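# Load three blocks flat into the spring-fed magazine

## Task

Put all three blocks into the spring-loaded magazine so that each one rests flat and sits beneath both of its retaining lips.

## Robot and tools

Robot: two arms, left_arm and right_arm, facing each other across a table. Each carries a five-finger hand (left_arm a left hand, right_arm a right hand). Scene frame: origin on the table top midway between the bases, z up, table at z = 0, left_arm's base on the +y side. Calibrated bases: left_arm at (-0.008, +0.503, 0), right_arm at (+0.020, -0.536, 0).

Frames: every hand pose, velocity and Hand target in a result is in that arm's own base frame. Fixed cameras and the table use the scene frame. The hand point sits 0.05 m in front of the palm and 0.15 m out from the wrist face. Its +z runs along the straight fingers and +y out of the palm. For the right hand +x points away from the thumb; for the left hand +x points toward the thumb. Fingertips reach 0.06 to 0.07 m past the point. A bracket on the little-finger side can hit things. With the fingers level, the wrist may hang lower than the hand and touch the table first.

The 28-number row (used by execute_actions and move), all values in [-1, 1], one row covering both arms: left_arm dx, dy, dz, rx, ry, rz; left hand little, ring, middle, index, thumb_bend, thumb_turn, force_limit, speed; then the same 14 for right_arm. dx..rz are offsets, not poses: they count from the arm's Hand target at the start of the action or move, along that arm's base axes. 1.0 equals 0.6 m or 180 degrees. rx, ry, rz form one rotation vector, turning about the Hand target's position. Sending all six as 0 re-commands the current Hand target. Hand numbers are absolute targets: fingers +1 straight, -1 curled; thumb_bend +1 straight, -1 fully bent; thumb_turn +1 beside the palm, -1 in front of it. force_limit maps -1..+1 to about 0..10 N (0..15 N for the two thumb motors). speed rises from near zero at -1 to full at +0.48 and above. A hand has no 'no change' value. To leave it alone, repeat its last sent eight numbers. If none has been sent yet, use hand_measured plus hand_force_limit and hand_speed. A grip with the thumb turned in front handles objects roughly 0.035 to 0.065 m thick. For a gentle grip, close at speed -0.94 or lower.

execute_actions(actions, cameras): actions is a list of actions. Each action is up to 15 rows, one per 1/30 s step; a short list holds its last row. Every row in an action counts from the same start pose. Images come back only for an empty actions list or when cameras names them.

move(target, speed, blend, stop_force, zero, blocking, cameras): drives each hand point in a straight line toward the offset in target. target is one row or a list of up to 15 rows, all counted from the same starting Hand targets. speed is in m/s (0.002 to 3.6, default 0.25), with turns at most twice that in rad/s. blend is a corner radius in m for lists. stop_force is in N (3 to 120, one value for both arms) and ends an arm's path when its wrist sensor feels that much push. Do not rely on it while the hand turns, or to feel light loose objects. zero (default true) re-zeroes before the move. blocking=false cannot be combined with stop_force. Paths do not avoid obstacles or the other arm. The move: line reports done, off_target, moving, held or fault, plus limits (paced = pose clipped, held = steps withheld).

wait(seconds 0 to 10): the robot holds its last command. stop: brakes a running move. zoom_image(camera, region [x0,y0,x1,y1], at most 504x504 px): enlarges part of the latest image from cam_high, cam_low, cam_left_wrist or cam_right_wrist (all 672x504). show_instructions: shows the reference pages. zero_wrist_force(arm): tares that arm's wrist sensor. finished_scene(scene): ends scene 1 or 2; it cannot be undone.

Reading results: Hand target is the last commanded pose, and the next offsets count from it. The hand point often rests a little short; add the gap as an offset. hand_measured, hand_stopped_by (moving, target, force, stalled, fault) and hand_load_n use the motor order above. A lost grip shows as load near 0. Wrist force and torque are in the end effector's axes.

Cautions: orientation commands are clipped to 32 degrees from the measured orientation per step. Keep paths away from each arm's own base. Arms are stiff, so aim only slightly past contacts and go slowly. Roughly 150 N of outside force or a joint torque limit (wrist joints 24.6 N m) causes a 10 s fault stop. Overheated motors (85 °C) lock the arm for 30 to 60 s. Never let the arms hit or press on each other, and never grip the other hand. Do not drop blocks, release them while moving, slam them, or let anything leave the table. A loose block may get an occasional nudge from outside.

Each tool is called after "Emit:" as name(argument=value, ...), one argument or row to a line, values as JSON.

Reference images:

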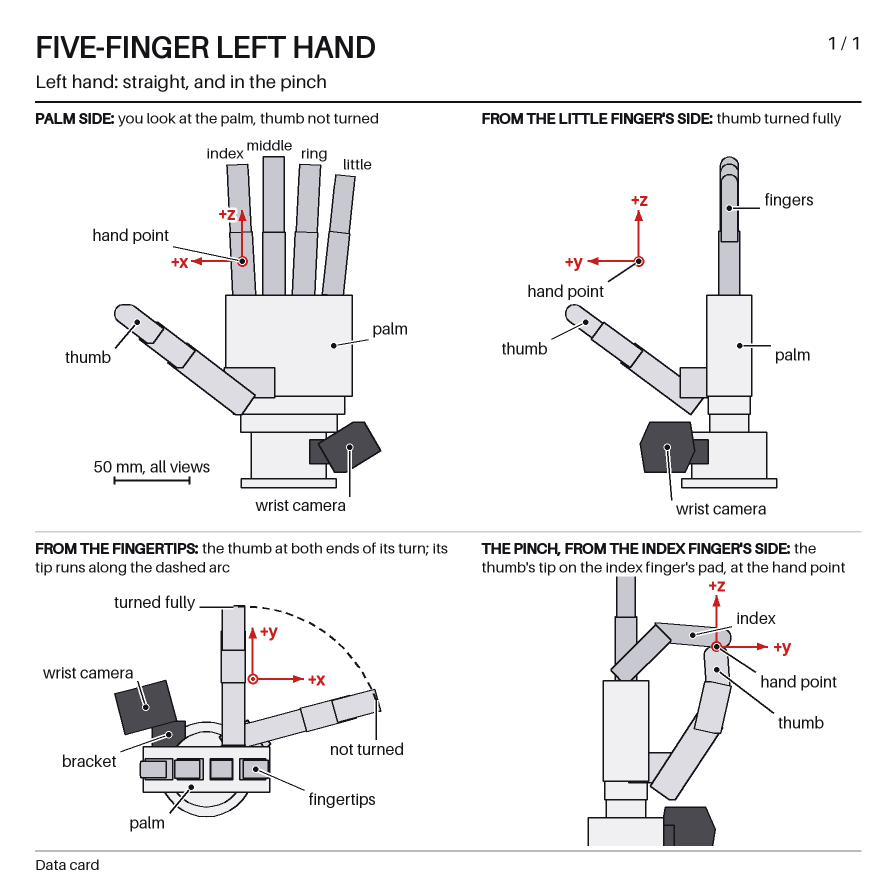

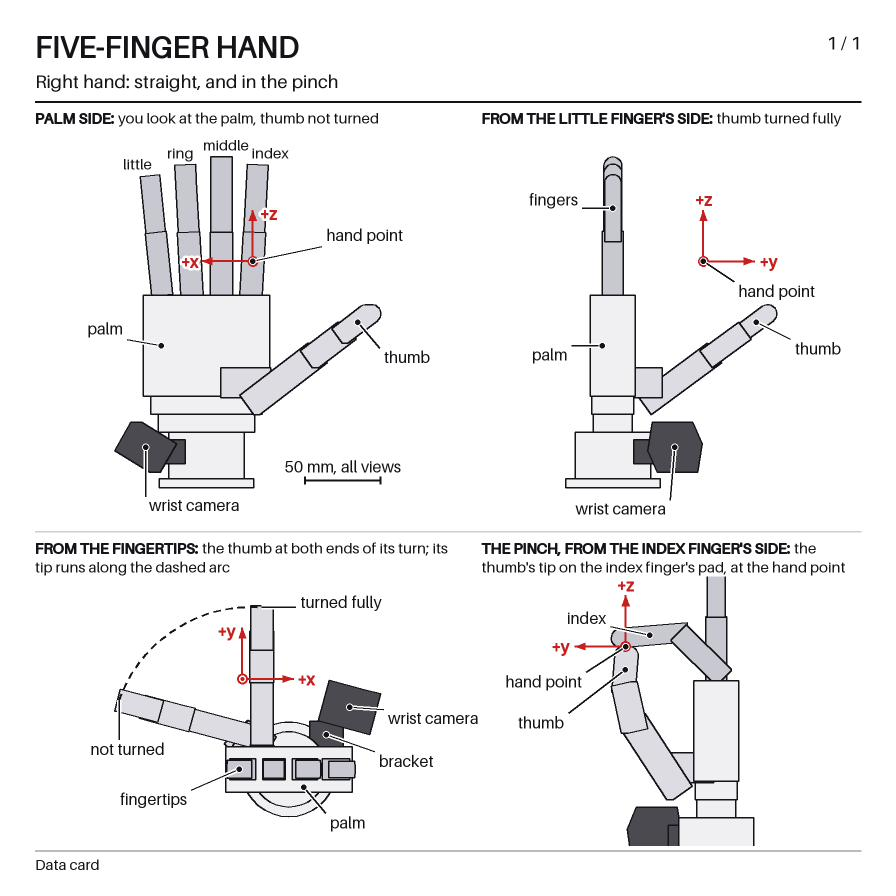

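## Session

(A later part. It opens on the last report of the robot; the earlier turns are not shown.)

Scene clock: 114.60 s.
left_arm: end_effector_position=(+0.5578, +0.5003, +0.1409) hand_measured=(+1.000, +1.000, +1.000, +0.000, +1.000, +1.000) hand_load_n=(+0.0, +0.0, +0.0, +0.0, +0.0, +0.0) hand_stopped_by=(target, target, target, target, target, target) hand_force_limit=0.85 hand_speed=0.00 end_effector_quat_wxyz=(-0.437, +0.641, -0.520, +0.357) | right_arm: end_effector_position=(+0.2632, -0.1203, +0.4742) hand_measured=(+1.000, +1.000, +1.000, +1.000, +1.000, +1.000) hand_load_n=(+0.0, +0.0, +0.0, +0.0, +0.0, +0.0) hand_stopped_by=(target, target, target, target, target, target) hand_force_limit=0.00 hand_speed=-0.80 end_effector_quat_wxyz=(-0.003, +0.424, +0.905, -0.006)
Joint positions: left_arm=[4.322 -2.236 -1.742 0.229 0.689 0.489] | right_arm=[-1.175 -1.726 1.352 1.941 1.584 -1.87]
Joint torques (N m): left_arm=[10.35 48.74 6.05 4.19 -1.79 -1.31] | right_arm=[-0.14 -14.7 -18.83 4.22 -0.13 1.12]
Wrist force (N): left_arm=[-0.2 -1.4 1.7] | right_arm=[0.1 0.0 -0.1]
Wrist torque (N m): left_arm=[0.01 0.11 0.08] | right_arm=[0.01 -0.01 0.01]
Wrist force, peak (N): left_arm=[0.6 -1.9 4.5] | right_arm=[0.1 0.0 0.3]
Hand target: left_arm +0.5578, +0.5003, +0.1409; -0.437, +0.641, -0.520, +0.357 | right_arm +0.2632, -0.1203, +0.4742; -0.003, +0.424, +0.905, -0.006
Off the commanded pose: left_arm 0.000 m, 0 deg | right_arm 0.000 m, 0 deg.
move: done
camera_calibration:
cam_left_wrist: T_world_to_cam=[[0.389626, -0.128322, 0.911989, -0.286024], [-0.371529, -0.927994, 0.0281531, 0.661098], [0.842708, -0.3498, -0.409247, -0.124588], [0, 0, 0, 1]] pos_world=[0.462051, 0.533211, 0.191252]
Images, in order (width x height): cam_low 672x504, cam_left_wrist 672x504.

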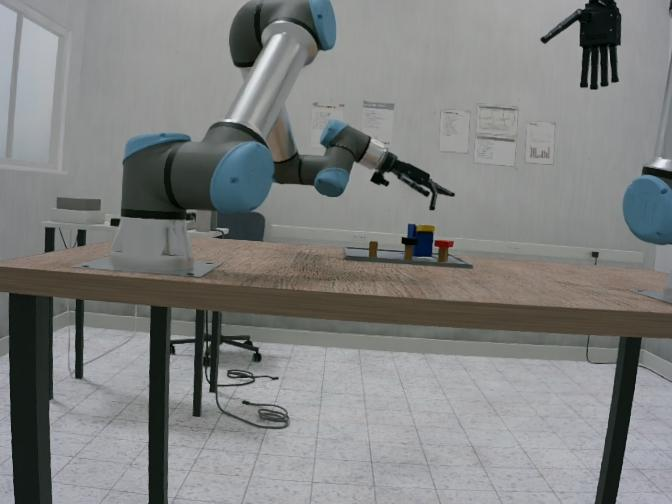

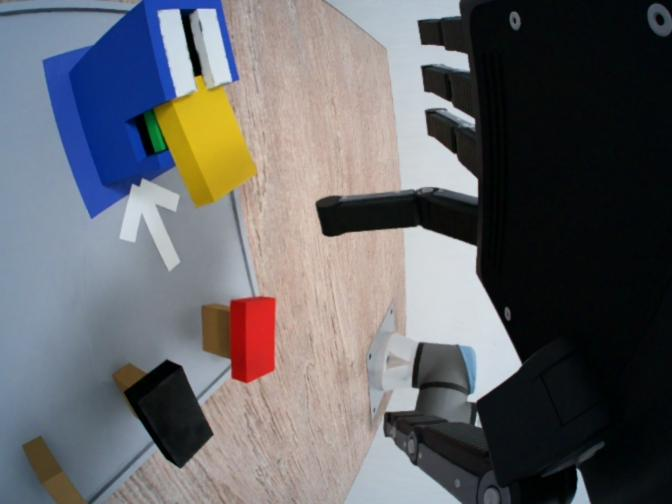

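Emit:
move(
  target=[-0.0049,-0.00085,-0.0757,0,0,0,1,1,1,0,1,1,0.85,0,0,0,0,0,0,0,1,1,1,1,1,1,0,-0.8],
  speed=0.1,
  cameras=["cam_left_wrist","cam_low"],
)

Emit:
zoom_image(
  camera="cam_low",
  region=[405, 205, 440, 240],
)

Emit:
zoom_image(
  camera="cam_left_wrist",
  region=[150, 50, 350, 250],
)

Scene clock: 116.87 s.
left_arm: end_effector_position=(+0.5548, +0.4998, +0.0956) hand_measured=(+1.000, +1.000, +1.000, +0.000, +1.000, +1.000) hand_load_n=(+0.0, +0.0, +0.0, +0.0, +0.0, +0.0) hand_stopped_by=(target, target, target, target, target, target) hand_force_limit=0.85 hand_speed=0.00 end_effector_quat_wxyz=(-0.437, +0.641, -0.520, +0.357) end_effector_velocity=(+0.000, +0.001, -0.001) end_effector_angular_velocity=(+0.002, -0.002, +0.000) | right_arm: end_effector_position=(+0.2632, -0.1203, +0.4742) hand_measured=(+1.000, +1.000, +1.000, +1.000, +1.000, +1.000) hand_load_n=(+0.0, +0.0, +0.0, +0.0, +0.0, +0.0) hand_stopped_by=(target, target, target, target, target, target) hand_force_limit=0.00 hand_speed=-0.80 end_effector_quat_wxyz=(-0.003, +0.424, +0.905, -0.006)
Joint positions: left_arm=[4.327 -2.315 -1.756 0.319 0.686 0.493] | right_arm=[-1.175 -1.726 1.352 1.941 1.584 -1.87]
Joint velocities: left_arm=[0 -0.003 0.001 0.005 0 -0.001] | right_arm=[within noise]
Joint torques (N m): left_arm=[11.65 30.73 17.93 4.38 -2.73 -1.31] | right_arm=[-0.72 -13.92 -18.86 4.37 -0.09 1.06]
Wrist force (N): left_arm=[-0.5 -1.3 1.8] | right_arm=[0.0 0.1 0.2]
Wrist torque (N m): left_arm=[0.02 0.14 -0.05] | right_arm=[-0.01 0.00 0.00]
Wrist force, peak (N): left_arm=[-0.1 -2.5 1.4] | right_arm=[0.3 -0.1 0.1]
Hand target: left_arm +0.5549, +0.4998, +0.0955; -0.437, +0.641, -0.520, +0.357 | right_arm +0.2632, -0.1203, +0.4742; -0.003, +0.424, +0.905, -0.006
Off the commanded pose: left_arm 0.000 m, 0 deg | right_arm 0.000 m, 0 deg.
move: done
camera_calibration:
cam_left_wrist: T_world_to_cam=[[0.389683, -0.128248, 0.911976, -0.24367], [-0.371605, -0.92796, 0.0282891, 0.660791], [0.842649, -0.349918, -0.409267, -0.14068], [0, 0, 0, 1]] pos_world=[0.459051, 0.532711, 0.145952]
Images, in order (width x height): cam_low 672x504, cam_left_wrist 672x504.

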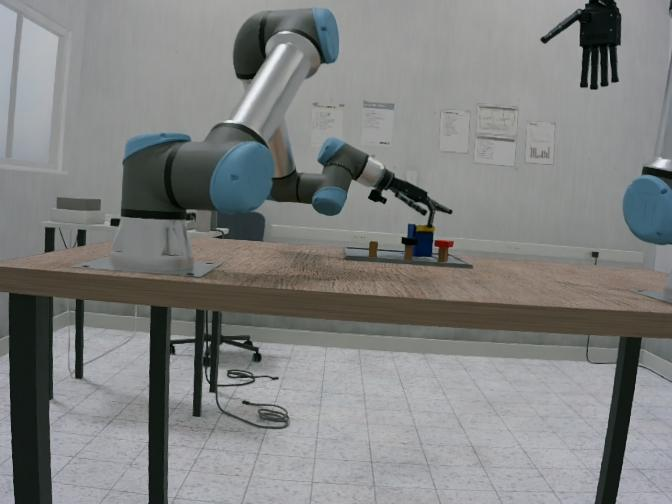

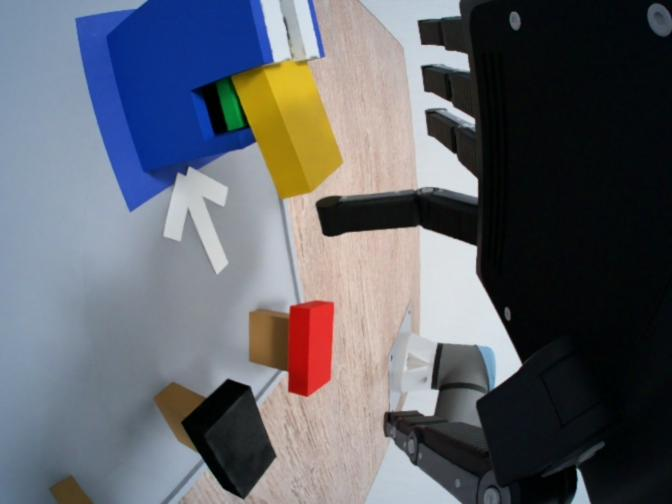

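Scaled by 14.400 from the camera's 672x504 image, which has a finer 960x720 frame.

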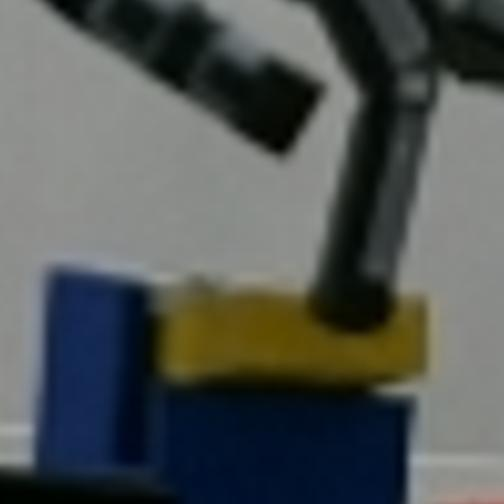

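Scaled by 2.520 from the camera's 672x504 image, which has a finer 960x720 frame.

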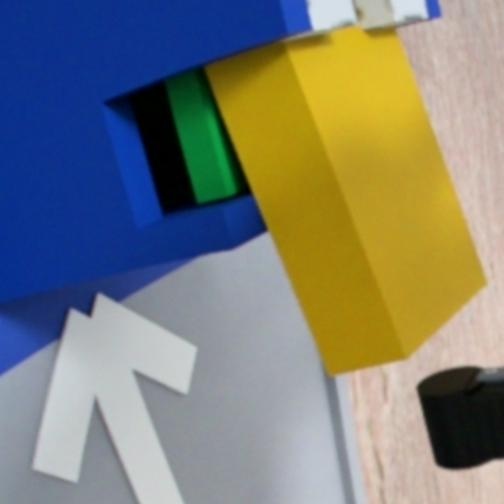

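Emit:
move(
  target=[-0.01213,0.07026,0,0,0,0,1,1,1,0,1,1,0.85,0,0,0,0,0,0,0,1,1,1,1,1,1,0,-0.8],
  speed=0.02,
  stop_force=16,
  cameras=["cam_left_wrist","cam_low"],
)

Emit:
zoom_image(
  camera="cam_low",
  region=[405, 205, 440, 240],
)

Emit:
zoom_image(
  camera="cam_left_wrist",
  region=[200, 50, 400, 250],
)

Scene clock: 120.83 s.
left_arm: end_effector_position=(+0.5476, +0.5420, +0.0955) hand_measured=(+1.000, +1.000, +1.000, +0.000, +1.000, +1.000) hand_load_n=(-0.5, +0.0, +0.0, +0.0, +0.0, +0.0) hand_stopped_by=(target, target, target, target, target, target) hand_force_limit=0.85 hand_speed=0.00 end_effector_quat_wxyz=(-0.437, +0.641, -0.520, +0.357) | right_arm: end_effector_position=(+0.2632, -0.1203, +0.4742) hand_measured=(+1.000, +1.000, +1.000, +1.000, +1.000, +1.000) hand_load_n=(+0.0, +0.0, +0.0, +0.0, +0.0, +0.0) hand_stopped_by=(target, target, target, target, target, target) hand_force_limit=0.00 hand_speed=-0.80 end_effector_quat_wxyz=(-0.003, +0.424, +0.905, -0.006)
Joint positions: left_arm=[4.364 -2.357 -1.659 0.237 0.656 0.527] | right_arm=[-1.175 -1.726 1.352 1.941 1.584 -1.87]
Joint torques (N m): left_arm=[11.22 31.29 22.33 0.26 -2.43 1.41] | right_arm=[-0.19 -14.06 -18.76 4.41 -0.1 1.21]
Wrist force (N): left_arm=[-0.4 -1.1 1.5] | right_arm=[-0.1 0.1 0.2]
Wrist torque (N m): left_arm=[0.06 0.11 -0.09] | right_arm=[0.00 0.01 -0.01]
Wrist force, peak (N): left_arm=[5.3 1.0 1.8] | right_arm=[0.2 -0.2 0.3]
Hand target: left_arm +0.5476, +0.5420, +0.0955; -0.437, +0.641, -0.520, +0.357 | right_arm +0.2632, -0.1203, +0.4742; -0.003, +0.424, +0.905, -0.006
Off the commanded pose: left_arm 0.000 m, 0 deg | right_arm 0.000 m, 0 deg.
move: done
camera_calibration:
cam_left_wrist: T_world_to_cam=[[0.389626, -0.128322, 0.911989, -0.235204], [-0.371529, -0.927994, 0.0281531, 0.697287], [0.842708, -0.3498, -0.409247, -0.120027], [0, 0, 0, 1]] pos_world=[0.451851, 0.574911, 0.145752]
Images, in order (width x height): cam_low 672x504, cam_left_wrist 672x504.

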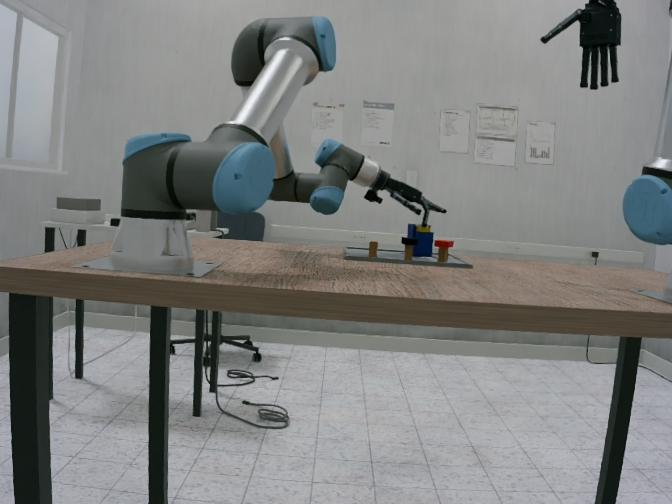

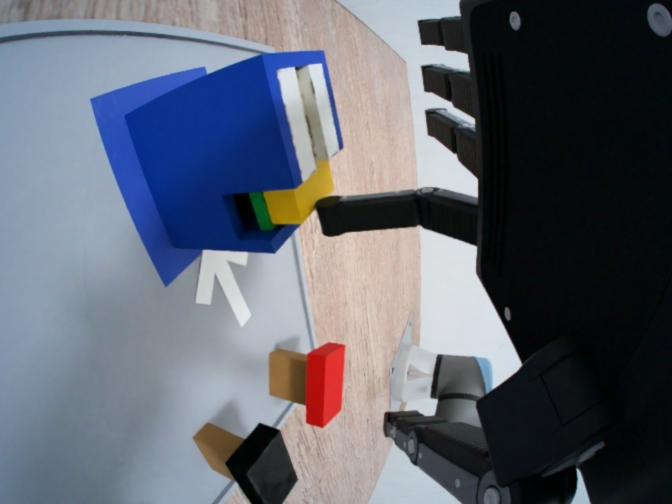

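Scaled by 14.400 from the camera's 672x504 image, which has a finer 960x720 frame.

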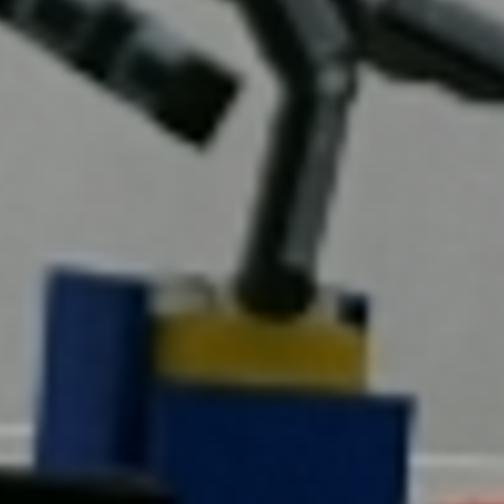

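Scaled by 2.520 from the camera's 672x504 image, which has a finer 960x720 frame.

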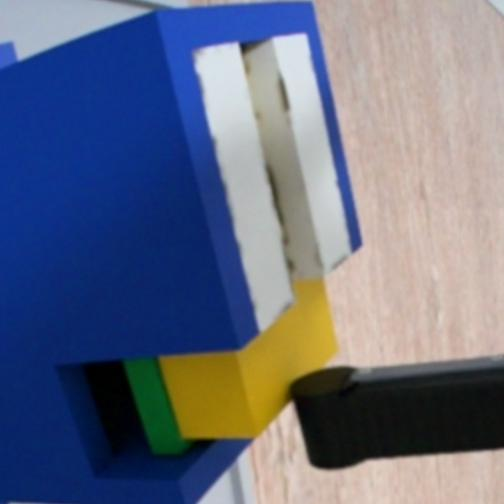

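Emit:
move(
  target=[
    [0,0,0.01,0,0,0,1,1,1,0,1,1,0.85,0,0,0,0,0,0,0,1,1,1,1,1,1,0,-0.8],
    [0.00623,-0.03612,0.01,0,0,0,1,1,1,0,1,1,0.85,0,0,0,0,0,0,0,1,1,1,1,1,1,0,-0.8],
    [0.00623,-0.03612,-0.0083,0,0,0,1,1,1,0,1,1,0.85,0,0,0,0,0,0,0,1,1,1,1,1,1,0,-0.8],
  ],
  speed=[0.05,0.08,0.05],
  blend=0.002,
)

Emit:
move(
  target=[-0.00666,0.0386,0,0,0,0,1,1,1,0,1,1,0.85,0,0,0,0,0,0,0,1,1,1,1,1,1,0,-0.8],
  speed=0.012,
  stop_force=10,
  cameras=["cam_left_wrist","cam_low"],
)

Emit:
zoom_image(
  camera="cam_low",
  region=[405, 205, 440, 240],
)

Emit:
zoom_image(
  camera="cam_left_wrist",
  region=[200, 50, 400, 250],
)

Scene clock: 122.87 s.
left_arm: end_effector_position=(+0.5513, +0.5203, +0.0906) hand_measured=(+1.000, +1.000, +1.000, +0.000, +1.000, +1.000) hand_load_n=(+0.0, +0.0, +0.0, +0.0, +0.0, +0.0) hand_stopped_by=(target, target, target, target, target, target) hand_force_limit=0.85 hand_speed=0.00 end_effector_quat_wxyz=(-0.437, +0.641, -0.520, +0.357) | right_arm: end_effector_position=(+0.2632, -0.1203, +0.4742) hand_measured=(+1.000, +1.000, +1.000, +1.000, +1.000, +1.000) hand_load_n=(+0.0, +0.0, +0.0, +0.0, +0.0, +0.0) hand_stopped_by=(target, target, target, target, target, target) hand_force_limit=0.00 hand_speed=-0.80 end_effector_quat_wxyz=(-0.003, +0.424, +0.905, -0.006)
Joint positions: left_arm=[4.345 -2.344 -1.71 0.289 0.671 0.51] | right_arm=[-1.175 -1.726 1.352 1.941 1.584 -1.87]
Joint torques (N m): left_arm=[-10.08 30.94 4.71 3.85 1.52 -1.39] | right_arm=[-0.43 -14.63 -18.42 4.33 -0.04 1.13]
Wrist force (N): left_arm=[-0.3 -1.7 1.8] | right_arm=[0.2 0.0 0.1]
Wrist torque (N m): left_arm=[-0.04 0.09 0.07] | right_arm=[0.00 -0.03 0.01]
Wrist force, peak (N): left_arm=[0.1 -2.0 1.6] | right_arm=[0.2 0.0 0.3]
Hand target: left_arm +0.5513, +0.5203, +0.0905; -0.437, +0.641, -0.520, +0.357 | right_arm +0.2632, -0.1203, +0.4742; -0.003, +0.424, +0.905, -0.006
Off the commanded pose: left_arm 0.000 m, 0 deg | right_arm 0.000 m, 0 deg.
move: done

Scene clock: 125.97 s.
left_arm: end_effector_position=(+0.5477, +0.5414, +0.0905) hand_measured=(+1.000, +1.000, +1.000, +0.000, +1.000, +1.000) hand_load_n=(+0.0, +0.0, +0.0, +3.0, +0.0, +0.0) hand_stopped_by=(target, target, target, target, target, target) hand_force_limit=0.85 hand_speed=0.00 end_effector_quat_wxyz=(-0.437, +0.641, -0.520, +0.357) | right_arm: end_effector_position=(+0.2632, -0.1203, +0.4742) hand_measured=(+1.000, +1.000, +1.000, +1.000, +1.000, +1.000) hand_load_n=(+0.0, +0.0, +0.0, +0.0, +0.0, +0.0) hand_stopped_by=(target, target, target, target, target, target) hand_force_limit=0.00 hand_speed=-0.80 end_effector_quat_wxyz=(-0.003, +0.424, +0.905, -0.006)
Joint positions: left_arm=[4.363 -2.365 -1.66 0.247 0.656 0.527] | right_arm=[-1.175 -1.726 1.352 1.941 1.584 -1.87]
Joint torques (N m): left_arm=[-1.43 53.88 8.74 4.89 2.94 -0.81] | right_arm=[-0.55 -14.92 -19.33 4.41 -0.07 1.04]
Wrist force (N): left_arm=[10.5 -1.7 4.0] | right_arm=[0.1 0.1 0.1]
Wrist torque (N m): left_arm=[0.05 0.38 -0.11] | right_arm=[0.01 -0.02 0.01]
Wrist force, peak (N): left_arm=[15.5 -1.8 3.4] | right_arm=[0.0 0.2 0.4]
Hand target: left_arm +0.5477, +0.5414, +0.0905; -0.437, +0.641, -0.520, +0.357 (not the last commanded pose) | right_arm +0.2632, -0.1203, +0.4742; -0.003, +0.424, +0.905, -0.006
Off the commanded pose: left_arm 0.002 m, 0 deg | right_arm 0.000 m, 0 deg.
move: contact (left_arm)
camera_calibration:
cam_left_wrist: T_world_to_cam=[[0.389559, -0.128236, 0.91203, -0.230785], [-0.371589, -0.927968, 0.0282412, 0.696907], [0.842713, -0.349902, -0.40915, -0.122323], [0, 0, 0, 1]] pos_world=[0.451951, 0.574311, 0.140753]
Images, in order (width x height): cam_low 672x504, cam_left_wrist 672x504.

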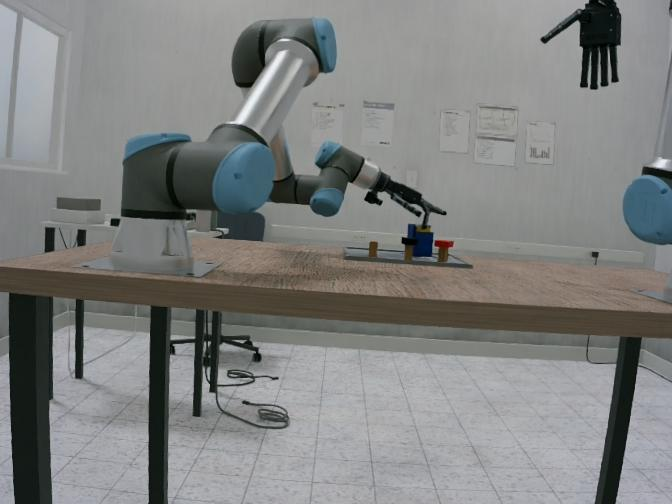

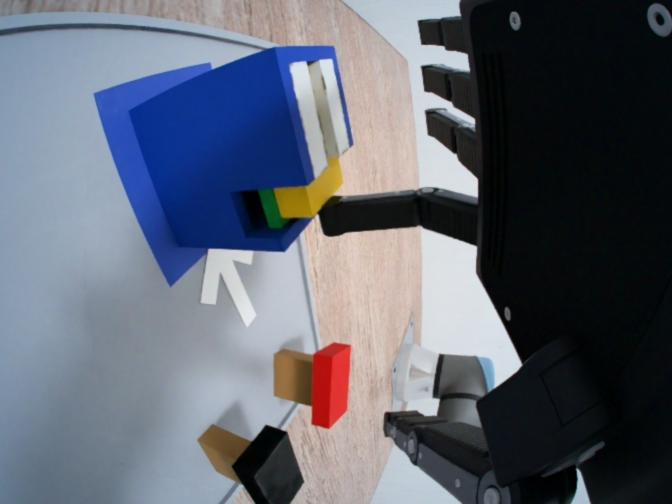

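Scaled by 14.400 from the camera's 672x504 image, which has a finer 960x720 frame.

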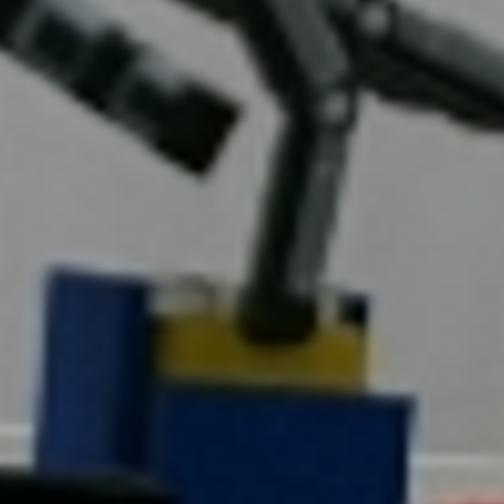

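Scaled by 2.520 from the camera's 672x504 image, which has a finer 960x720 frame.

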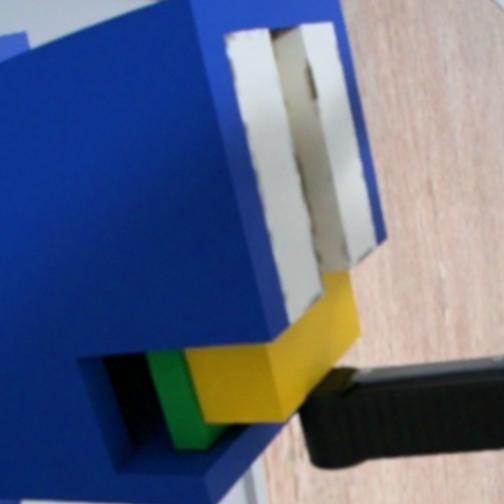

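Emit:
move(
  target=[
    [0.00057,-0.0033,0.1167,0,0,0,1,1,1,0,1,1,0.85,0,0,0,0,0,0,0,1,1,1,1,1,1,0,-0.8],
    [-0.0778,-0.2157,0.0825,0.0722,0.0044,-0.0697,1,1,0.3,0.3,0.6,-1,0.85,0,0,0,0,0,0,0,1,1,1,1,1,1,0,-0.8],
  ],
  speed=[0.12,0.2],
  blend=[0.03,0],
  cameras=["cam_left_wrist","cam_low","cam_high"],
)

Emit:
zoom_image(
  camera="cam_left_wrist",
  region=[200, 100, 450, 350],
)

Scene clock: 131.83 s.
left_arm: end_effector_position=(+0.5010, +0.4120, +0.1400) hand_measured=(+1.000, +1.000, +0.300, +0.300, +0.600, -1.000) hand_load_n=(+0.0, +0.0, +0.0, +0.0, +0.0, +0.0) hand_stopped_by=(target, target, target, target, target, target) hand_force_limit=0.85 hand_speed=0.00 end_effector_quat_wxyz=(+0.462, -0.530, +0.627, -0.337) | right_arm: end_effector_position=(+0.2632, -0.1203, +0.4742) hand_measured=(+1.000, +1.000, +1.000, +1.000, +1.000, +1.000) hand_load_n=(+0.0, +0.0, +0.0, +0.0, +0.0, +0.0) hand_stopped_by=(target, target, target, target, target, target) hand_force_limit=0.00 hand_speed=-0.80 end_effector_quat_wxyz=(-0.003, +0.424, +0.905, -0.006)
Joint positions: left_arm=[4.37 -2.053 -2.061 0.229 0.537 0.907] | right_arm=[-1.175 -1.726 1.352 1.941 1.584 -1.87]
Joint torques (N m): left_arm=[11.78 42.68 5.09 0.1 -1.71 1.53] | right_arm=[-0.16 -14.83 -19.22 4.37 -0.09 1.15]
Wrist force (N): left_arm=[-0.6 -1.3 1.6] | right_arm=[0.1 0.1 0.2]
Wrist torque (N m): left_arm=[0.02 0.08 -0.09] | right_arm=[-0.01 -0.03 0.01]
Wrist force, peak (N): left_arm=[10.9 -2.1 3.8] | right_arm=[0.3 -0.2 0.2]
Hand target: left_arm +0.5010, +0.4120, +0.1400; +0.462, -0.530, +0.627, -0.337 | right_arm +0.2632, -0.1203, +0.4742; -0.003, +0.424, +0.905, -0.006
Off the commanded pose: left_arm 0.000 m, 0 deg | right_arm 0.000 m, 0 deg.
move: done
camera_calibration:
cam_left_wrist: T_world_to_cam=[[0.342336, -0.41001, 0.845398, -0.125315], [-0.564352, -0.809105, -0.163879, 0.632577], [0.751208, -0.421, -0.508376, -0.0189644], [0, 0, 0, 1]] pos_world=[0.414143, 0.452457, 0.199967]
Images, in order (width x height): cam_high 672x504, cam_low 672x504, cam_left_wrist 672x504.

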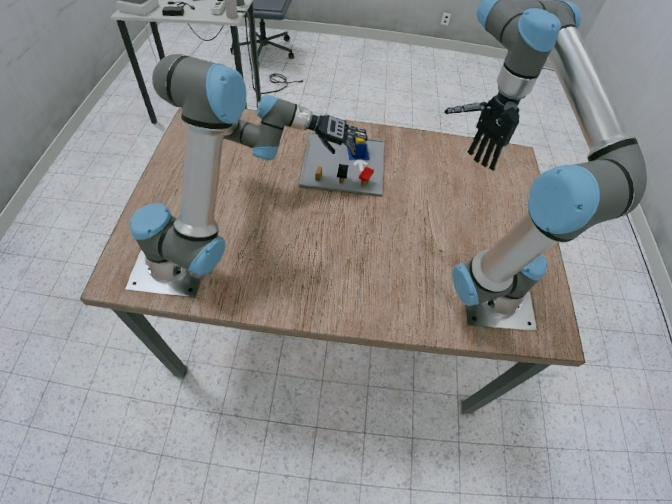

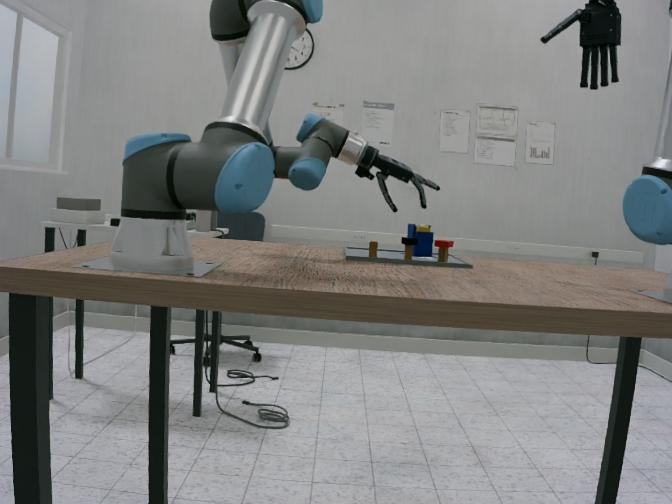

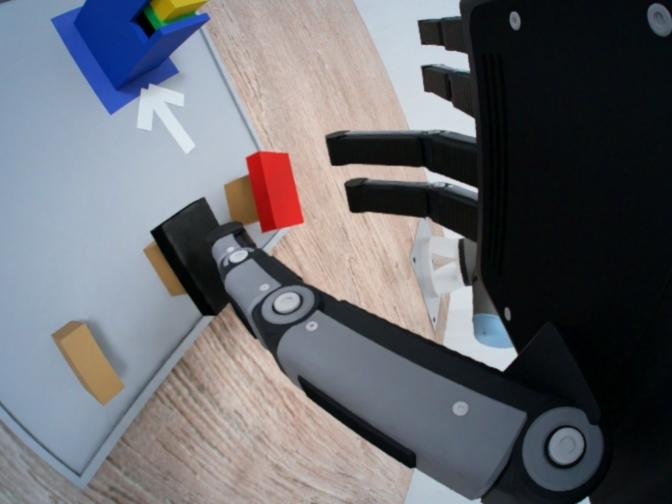

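Scaled by 2.016 from the camera's 672x504 image, which has a finer 960x720 frame.

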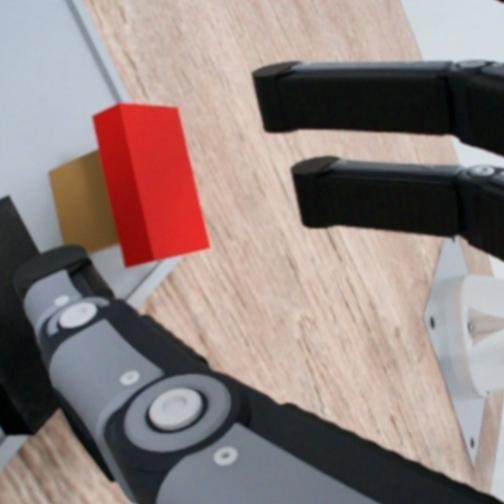

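Emit:
zoom_image(
  camera="cam_left_wrist",
  region=[130, 180, 290, 340],
)

Scaled by 3.150 from the camera's 672x504 image, which has a finer 960x720 frame.

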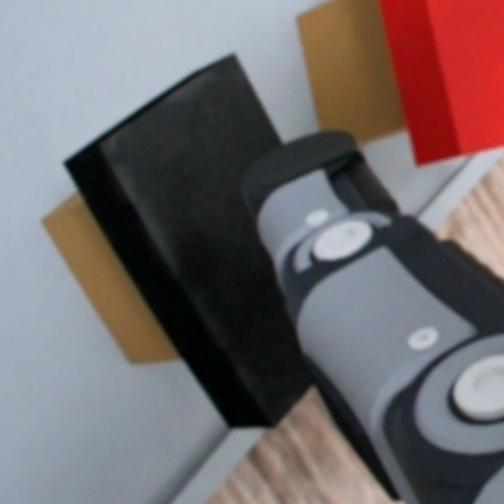

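Emit:
move(
  target=[0.0067,-0.0197,-0.0583,0,0,-0.0044,1,1,0.3,0.3,0.6,-1,0.85,0,0,0,0,0,0,0,1,1,1,1,1,1,0,-0.8],
  speed=0.1,
  cameras=["cam_left_wrist","cam_low"],
)

Emit:
zoom_image(
  camera="cam_left_wrist",
  region=[190, 100, 390, 300],
)

Scene clock: 137.33 s.
left_arm: end_effector_position=(+0.5050, +0.4002, +0.1051) hand_measured=(+1.000, +1.000, +0.300, +0.300, +0.600, -1.000) hand_load_n=(+0.0, +0.0, +0.0, -0.5, +0.0, +0.0) hand_stopped_by=(target, target, target, target, target, target) hand_force_limit=0.85 hand_speed=0.00 end_effector_quat_wxyz=(+0.459, -0.525, +0.630, -0.340) | right_arm: end_effector_position=(+0.2632, -0.1203, +0.4742) hand_measured=(+1.000, +1.000, +1.000, +1.000, +1.000, +1.000) hand_load_n=(+0.0, +0.0, +0.0, +0.0, +0.0, +0.0) hand_stopped_by=(target, target, target, target, target, target) hand_force_limit=0.00 hand_speed=-0.80 end_effector_quat_wxyz=(-0.003, +0.424, +0.905, -0.006)
Joint positions: left_arm=[4.356 -2.126 -2.084 0.325 0.538 0.906] | right_arm=[-1.175 -1.726 1.352 1.941 1.584 -1.87]
Joint torques (N m): left_arm=[-10.6 21.22 3.62 4.2 1.13 -1.47] | right_arm=[-0.44 -15.04 -18.56 4.38 -0.11 1.14]
Wrist force (N): left_arm=[-0.7 -1.2 1.9] | right_arm=[0.1 0.2 0.1]
Wrist torque (N m): left_arm=[0.01 0.12 0.02] | right_arm=[0.02 -0.03 0.01]
Wrist force, peak (N): left_arm=[-1.0 -1.5 2.2] | right_arm=[0.2 -0.2 0.3]
Hand target: left_arm +0.5050, +0.4001, +0.1050; +0.459, -0.525, +0.630, -0.340 | right_arm +0.2632, -0.1203, +0.4742; -0.003, +0.424, +0.905, -0.006
Off the commanded pose: left_arm 0.000 m, 0 deg | right_arm 0.000 m, 0 deg.
move: done
camera_calibration:
cam_left_wrist: T_world_to_cam=[[0.336712, -0.414725, 0.845357, -0.0972613], [-0.575516, -0.801211, -0.163835, 0.622007], [0.745256, -0.431351, -0.508459, -0.0374868], [0, 0, 0, 1]] pos_world=[0.418662, 0.441852, 0.165066]
Images, in order (width x height): cam_low 672x504, cam_left_wrist 672x504.

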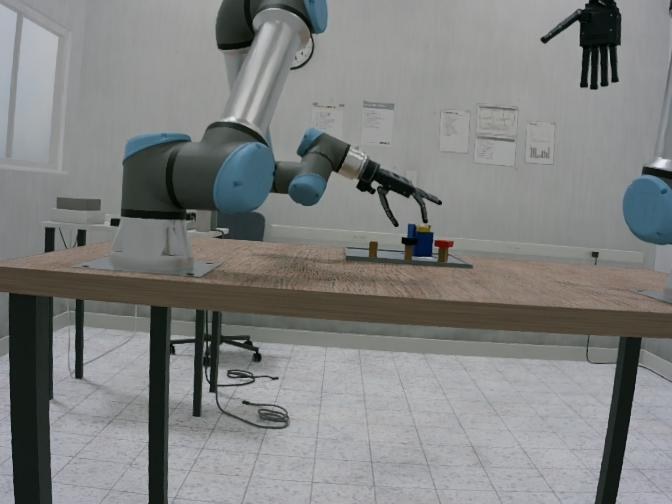

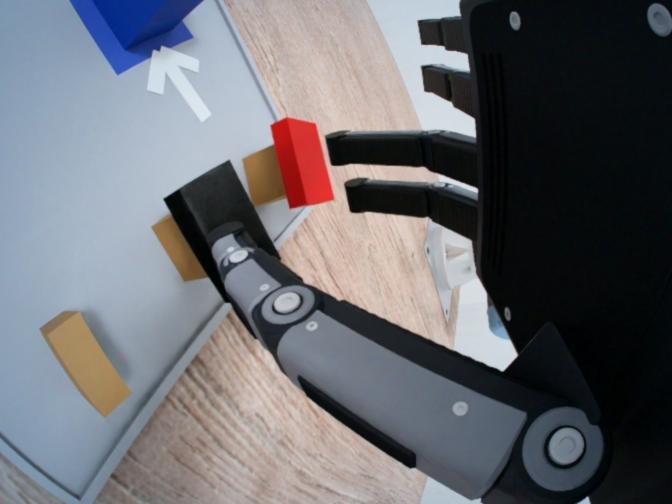

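Scaled by 2.520 from the camera's 672x504 image, which has a finer 960x720 frame.

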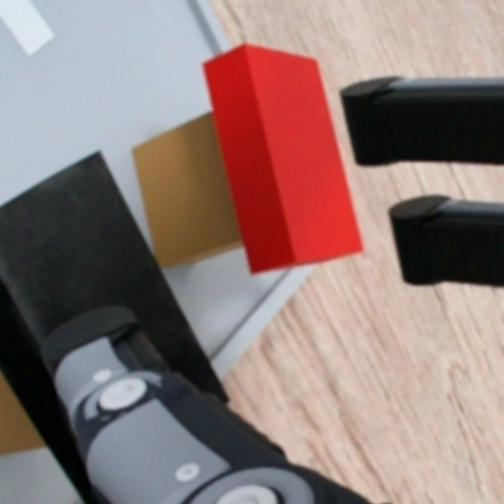

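Emit:
move(
  target=[0.0025,-0.0005,-0.0717,0,0,-0.0011,1,1,0.3,0.3,0.6,-1,0.85,0,0,0,0,0,0,0,1,1,1,1,1,1,0,-0.8],
  speed=0.06,
  stop_force=5,
  cameras=["cam_left_wrist","cam_low"],
)

Emit:
zoom_image(
  camera="cam_left_wrist",
  region=[220, 80, 420, 280],
)

Scene clock: 141.40 s.
left_arm: end_effector_position=(+0.5065, +0.3998, +0.0620) hand_measured=(+1.000, +1.000, +0.300, +0.300, +0.600, -1.000) hand_load_n=(+0.0, +0.0, +0.0, +0.0, +0.0, +0.0) hand_stopped_by=(target, target, target, target, target, target) hand_force_limit=0.85 hand_speed=0.00 end_effector_quat_wxyz=(+0.459, -0.524, +0.631, -0.341) | right_arm: end_effector_position=(+0.2632, -0.1203, +0.4742) hand_measured=(+1.000, +1.000, +1.000, +1.000, +1.000, +1.000) hand_load_n=(+0.0, +0.0, +0.0, +0.0, +0.0, +0.0) hand_stopped_by=(target, target, target, target, target, target) hand_force_limit=0.00 hand_speed=-0.80 end_effector_quat_wxyz=(-0.003, +0.424, +0.905, -0.006)
Joint positions: left_arm=[4.353 -2.232 -2.079 0.426 0.537 0.907] | right_arm=[-1.175 -1.726 1.352 1.941 1.584 -1.87]
Joint torques (N m): left_arm=[-10.76 21.96 16.43 4.32 -2.38 -1.2] | right_arm=[0.08 -15.07 -18.54 4.36 0 1.26]
Wrist force (N): left_arm=[-0.7 -1.3 2.0] | right_arm=[0.2 -0.1 0.2]
Wrist torque (N m): left_arm=[0.00 0.12 0.04] | right_arm=[-0.03 -0.04 0.01]
Wrist force, peak (N): left_arm=[-0.8 -1.3 2.1] | right_arm=[0.3 0.0 0.2]
Hand target: left_arm +0.5065, +0.3998, +0.0620; +0.459, -0.524, +0.631, -0.341 | right_arm +0.2632, -0.1203, +0.4742; -0.003, +0.424, +0.905, -0.006
Off the commanded pose: left_arm 0.000 m, 0 deg | right_arm 0.000 m, 0 deg.
move: done
camera_calibration:
cam_left_wrist: T_world_to_cam=[[0.335188, -0.415841, 0.845415, -0.0602658], [-0.578281, -0.799216, -0.163842, 0.616194], [0.743801, -0.43397, -0.50836, -0.0588971], [0, 0, 0, 1]] pos_world=[0.420341, 0.441852, 0.121967]
Images, in order (width x height): cam_low 672x504, cam_left_wrist 672x504.

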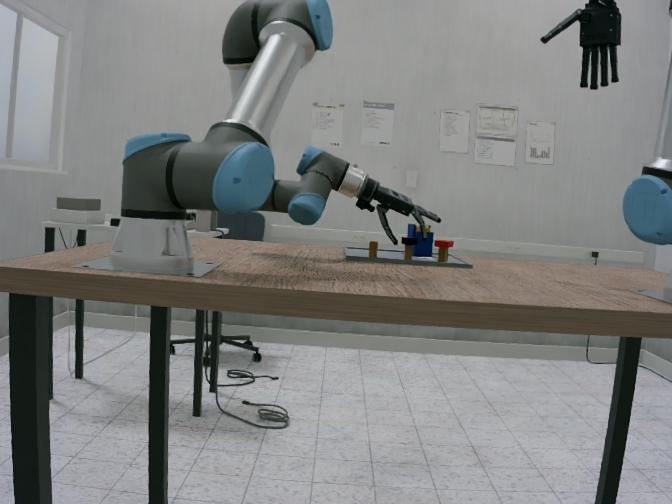

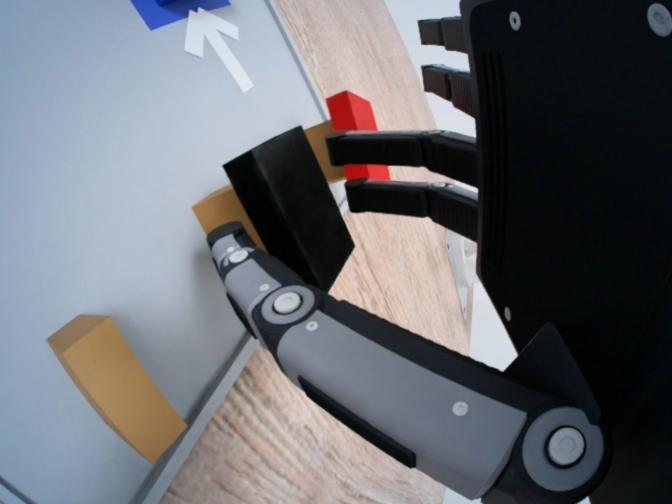

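Scaled by 2.520 from the camera's 672x504 image, which has a finer 960x720 frame.

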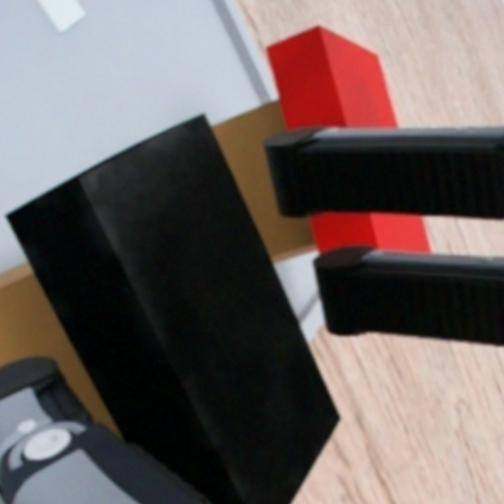

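Emit:
move(
  target=[
    [-0.0013,0,0,0,0,-0.0028,1,1,0.152,0.15,0.45,-1,0.85,-0.5,0,0,0,0,0,0,1,1,1,1,1,1,0,-0.8],
    [-0.0013,0,0,0,0,-0.0028,1,1,0.152,0.15,-0.12,-1,1,-0.87,0,0,0,0,0,0,1,1,1,1,1,1,0,-0.8],
  ],
  speed=0.02,
  cameras=["cam_left_wrist","cam_low"],
)

Emit:
zoom_image(
  camera="cam_left_wrist",
  region=[220, 80, 420, 280],
)

Scene clock: 144.53 s.
left_arm: end_effector_position=(+0.5058, +0.3998, +0.0620) hand_measured=(+1.000, +1.000, +0.152, +0.150, +0.266, -1.000) hand_load_n=(+0.0, +0.0, +6.5, +7.5, +14.5, -1.0) hand_stopped_by=(target, target, target, target, force, target) hand_force_limit=1.00 hand_speed=-0.87 end_effector_quat_wxyz=(+0.457, -0.521, +0.633, -0.343) | right_arm: end_effector_position=(+0.2632, -0.1203, +0.4742) hand_measured=(+1.000, +1.000, +1.000, +1.000, +1.000, +1.000) hand_load_n=(+0.0, +0.0, +0.0, +0.0, -0.5, +0.0) hand_stopped_by=(target, target, target, target, target, target) hand_force_limit=0.00 hand_speed=-0.80 end_effector_quat_wxyz=(-0.003, +0.424, +0.905, -0.006)
Joint positions: left_arm=[4.356 -2.23 -2.079 0.41 0.529 0.923] | right_arm=[-1.175 -1.726 1.352 1.941 1.584 -1.87]
Joint torques (N m): left_arm=[11.46 44.21 17.05 0.38 -2.72 1.51] | right_arm=[-0.65 -15.6 -19.05 4.41 0.01 1.22]
Wrist force (N): left_arm=[-0.8 -0.7 2.0] | right_arm=[0.0 -0.2 0.2]
Wrist torque (N m): left_arm=[0.03 0.14 -0.12] | right_arm=[-0.04 -0.01 -0.01]
Wrist force, peak (N): left_arm=[-0.5 -1.5 2.0] | right_arm=[0.2 -0.1 0.3]
Hand target: left_arm +0.5058, +0.3998, +0.0620; +0.457, -0.521, +0.633, -0.343 | right_arm +0.2632, -0.1203, +0.4742; -0.003, +0.424, +0.905, -0.006
Off the commanded pose: left_arm 0.000 m, 0 deg | right_arm 0.000 m, 0 deg.
move: done
camera_calibration:
cam_left_wrist: T_world_to_cam=[[0.331564, -0.41878, 0.845393, -0.0570323], [-0.585254, -0.794124, -0.163846, 0.617224], [0.739962, -0.440444, -0.508395, -0.0538508], [0, 0, 0, 1]] pos_world=[0.41999, 0.44255, 0.121967]
Images, in order (width x height): cam_low 672x504, cam_left_wrist 672x504.

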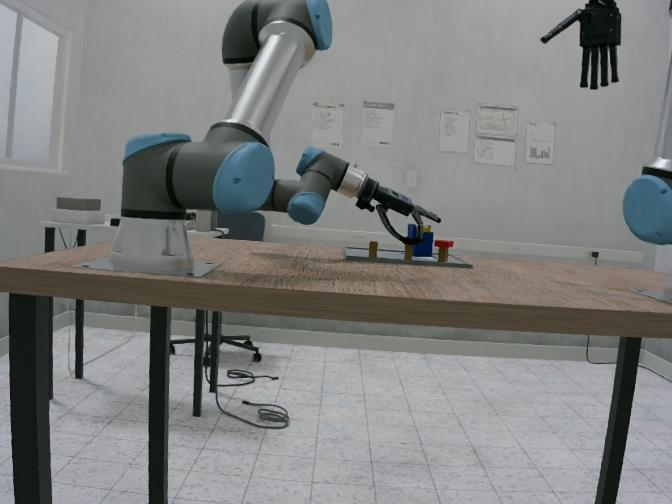

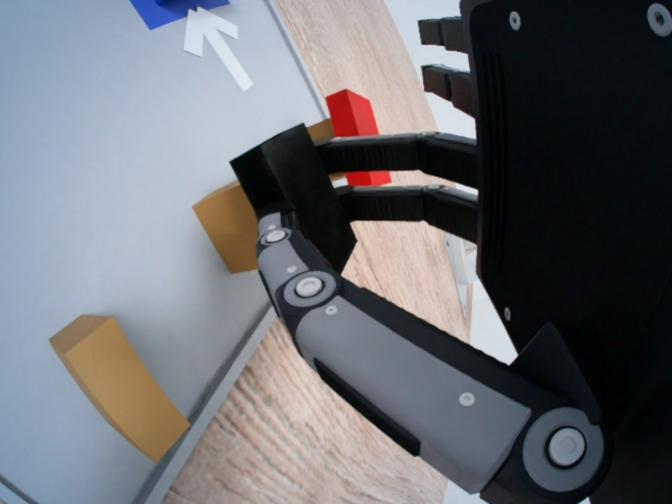

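Scaled by 2.520 from the camera's 672x504 image, which has a finer 960x720 frame.

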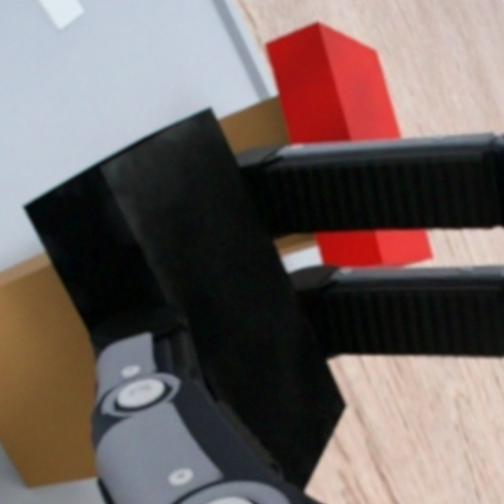

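Emit:
move(
  target=[0,0,0,0,0,0,1,1,0.05,0.05,-0.12,-1,0.75,-0.93,0,0,0,0,0,0,1,1,1,1,1,1,0,-0.8],
  speed=0.02,
)

Scene clock: 145.50 s.
left_arm: end_effector_position=(+0.5058, +0.3998, +0.0620) hand_measured=(+1.000, +1.000, +0.142, +0.140, +0.268, -1.000) hand_load_n=(-0.5, +0.0, +8.5, +9.0, +19.0, -1.0) hand_stopped_by=(target, target, force, force, force, target) hand_force_limit=0.75 hand_speed=-0.93 end_effector_quat_wxyz=(+0.457, -0.521, +0.633, -0.343) | right_arm: end_effector_position=(+0.2632, -0.1203, +0.4742) hand_measured=(+1.000, +1.000, +1.000, +1.000, +1.000, +1.000) hand_load_n=(+0.0, +0.0, +0.0, +0.0, +0.0, +0.0) hand_stopped_by=(target, target, target, target, target, target) hand_force_limit=0.00 hand_speed=-0.80 end_effector_quat_wxyz=(-0.003, +0.424, +0.905, -0.006)
Joint positions: left_arm=[4.356 -2.23 -2.079 0.41 0.529 0.923] | right_arm=[-1.175 -1.726 1.352 1.941 1.584 -1.87]
Joint torques (N m): left_arm=[11.06 43.93 17.3 0.82 -2.94 1.66] | right_arm=[-0.43 -15.28 -19.33 4.42 -0.05 1.18]
Wrist force (N): left_arm=[-0.5 -0.5 2.0] | right_arm=[0.0 -0.1 0.2]
Wrist torque (N m): left_arm=[0.06 0.10 -0.12] | right_arm=[-0.02 -0.01 0.00]
Wrist force, peak (N): left_arm=[-0.4 -1.0 2.2] | right_arm=[0.2 -0.2 0.2]
Hand target: left_arm +0.5058, +0.3998, +0.0620; +0.457, -0.521, +0.633, -0.343 | right_arm +0.2632, -0.1203, +0.4742; -0.003, +0.424, +0.905, -0.006
Off the commanded pose: left_arm 0.000 m, 0 deg | right_arm 0.000 m, 0 deg.
move: done

Emit:
move(
  target=[
    [0,0,0.15,0,0,0,1,1,0.05,0.05,-0.12,-1,0.75,-0.93,0,0,0,0,0,0,1,1,1,1,1,1,0,-0.8],
    [0.0952,0.2183,0.1133,-0.1946,-0.0093,0.0759,1,1,0.05,0.05,-0.12,-1,0.75,-0.93,0,0,0,0,0,0,1,1,1,1,1,1,0,-0.8],
  ],
  speed=[0.1,0.18],
  blend=[0.03,0],
  cameras=["cam_left_wrist","cam_low"],
)

Emit:
zoom_image(
  camera="cam_left_wrist",
  region=[190, 50, 350, 210],
)

Emit:
zoom_image(
  camera="cam_low",
  region=[405, 205, 440, 240],
)

Scene clock: 151.07 s.
left_arm: end_effector_position=(+0.5629, +0.5307, +0.1300) hand_measured=(+1.000, +1.000, +0.142, +0.140, +0.268, -1.000) hand_load_n=(+0.0, +0.0, +9.0, +9.0, +18.5, -1.0) hand_stopped_by=(target, target, force, force, force, target) hand_force_limit=0.75 hand_speed=-0.93 end_effector_quat_wxyz=(-0.326, +0.700, -0.429, +0.469) | right_arm: end_effector_position=(+0.2632, -0.1203, +0.4742) hand_measured=(+1.000, +1.000, +1.000, +1.000, +1.000, +1.000) hand_load_n=(+0.0, +0.0, +0.0, +0.0, +0.0, +0.0) hand_stopped_by=(target, target, target, target, target, target) hand_force_limit=0.00 hand_speed=-0.80 end_effector_quat_wxyz=(-0.003, +0.424, +0.905, -0.006)
Joint positions: left_arm=[4.376 -2.362 -1.558 0.009 0.524 0.285] | right_arm=[-1.175 -1.726 1.352 1.941 1.584 -1.87]
Joint torques (N m): left_arm=[9.74 32.01 24.1 1.13 -2.97 -1.14] | right_arm=[-0.03 -15.41 -18.77 4.31 -0.09 1.1]
Wrist force (N): left_arm=[0.0 -0.7 1.8] | right_arm=[0.1 0.1 0.2]
Wrist torque (N m): left_arm=[0.03 0.18 0.07] | right_arm=[0.00 -0.02 0.01]
Wrist force, peak (N): left_arm=[-0.5 -1.1 2.4] | right_arm=[0.2 -0.3 0.0]
Hand target: left_arm +0.5629, +0.5308, +0.1300; -0.326, +0.700, -0.429, +0.469 | right_arm +0.2632, -0.1203, +0.4742; -0.003, +0.424, +0.905, -0.006
Off the commanded pose: left_arm 0.000 m, 0 deg | right_arm 0.000 m, 0 deg.
move: done
camera_calibration:
cam_left_wrist: T_world_to_cam=[[0.329234, 0.221862, 0.917814, -0.426726], [-0.383873, -0.856607, 0.344768, 0.619378], [0.862697, -0.465833, -0.196858, -0.0999092], [0, 0, 0, 1]] pos_world=[0.464447, 0.578697, 0.158445]
Images, in order (width x height): cam_low 672x504, cam_left_wrist 672x504.

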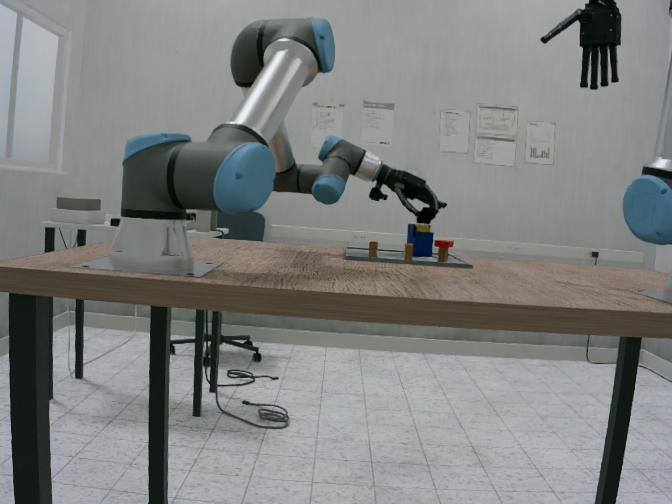

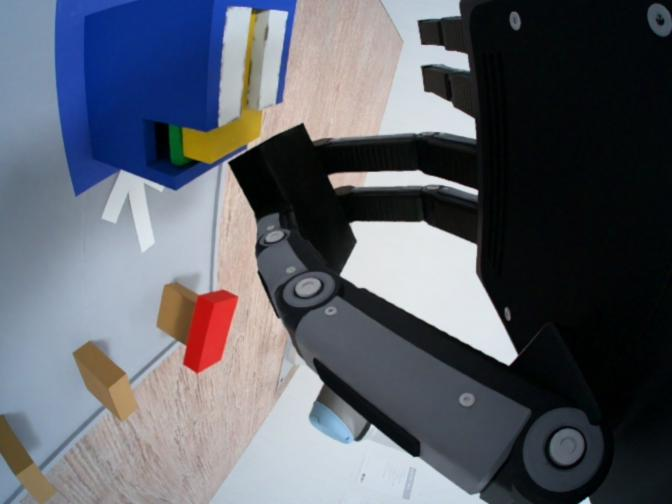

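Scaled by 3.150 from the camera's 672x504 image, which has a finer 960x720 frame.

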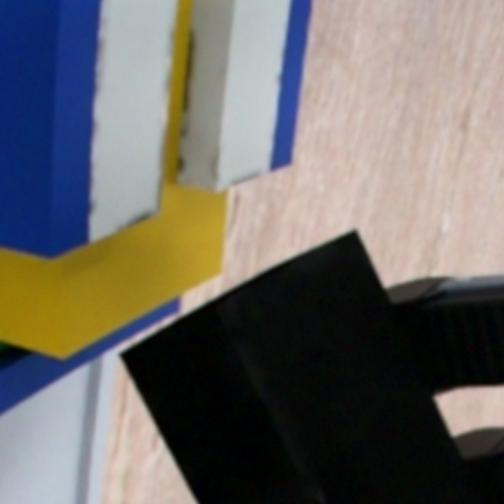

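Scaled by 14.400 from the camera's 672x504 image, which has a finer 960x720 frame.

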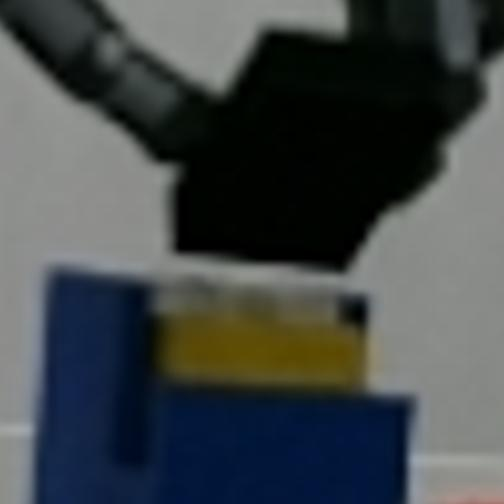

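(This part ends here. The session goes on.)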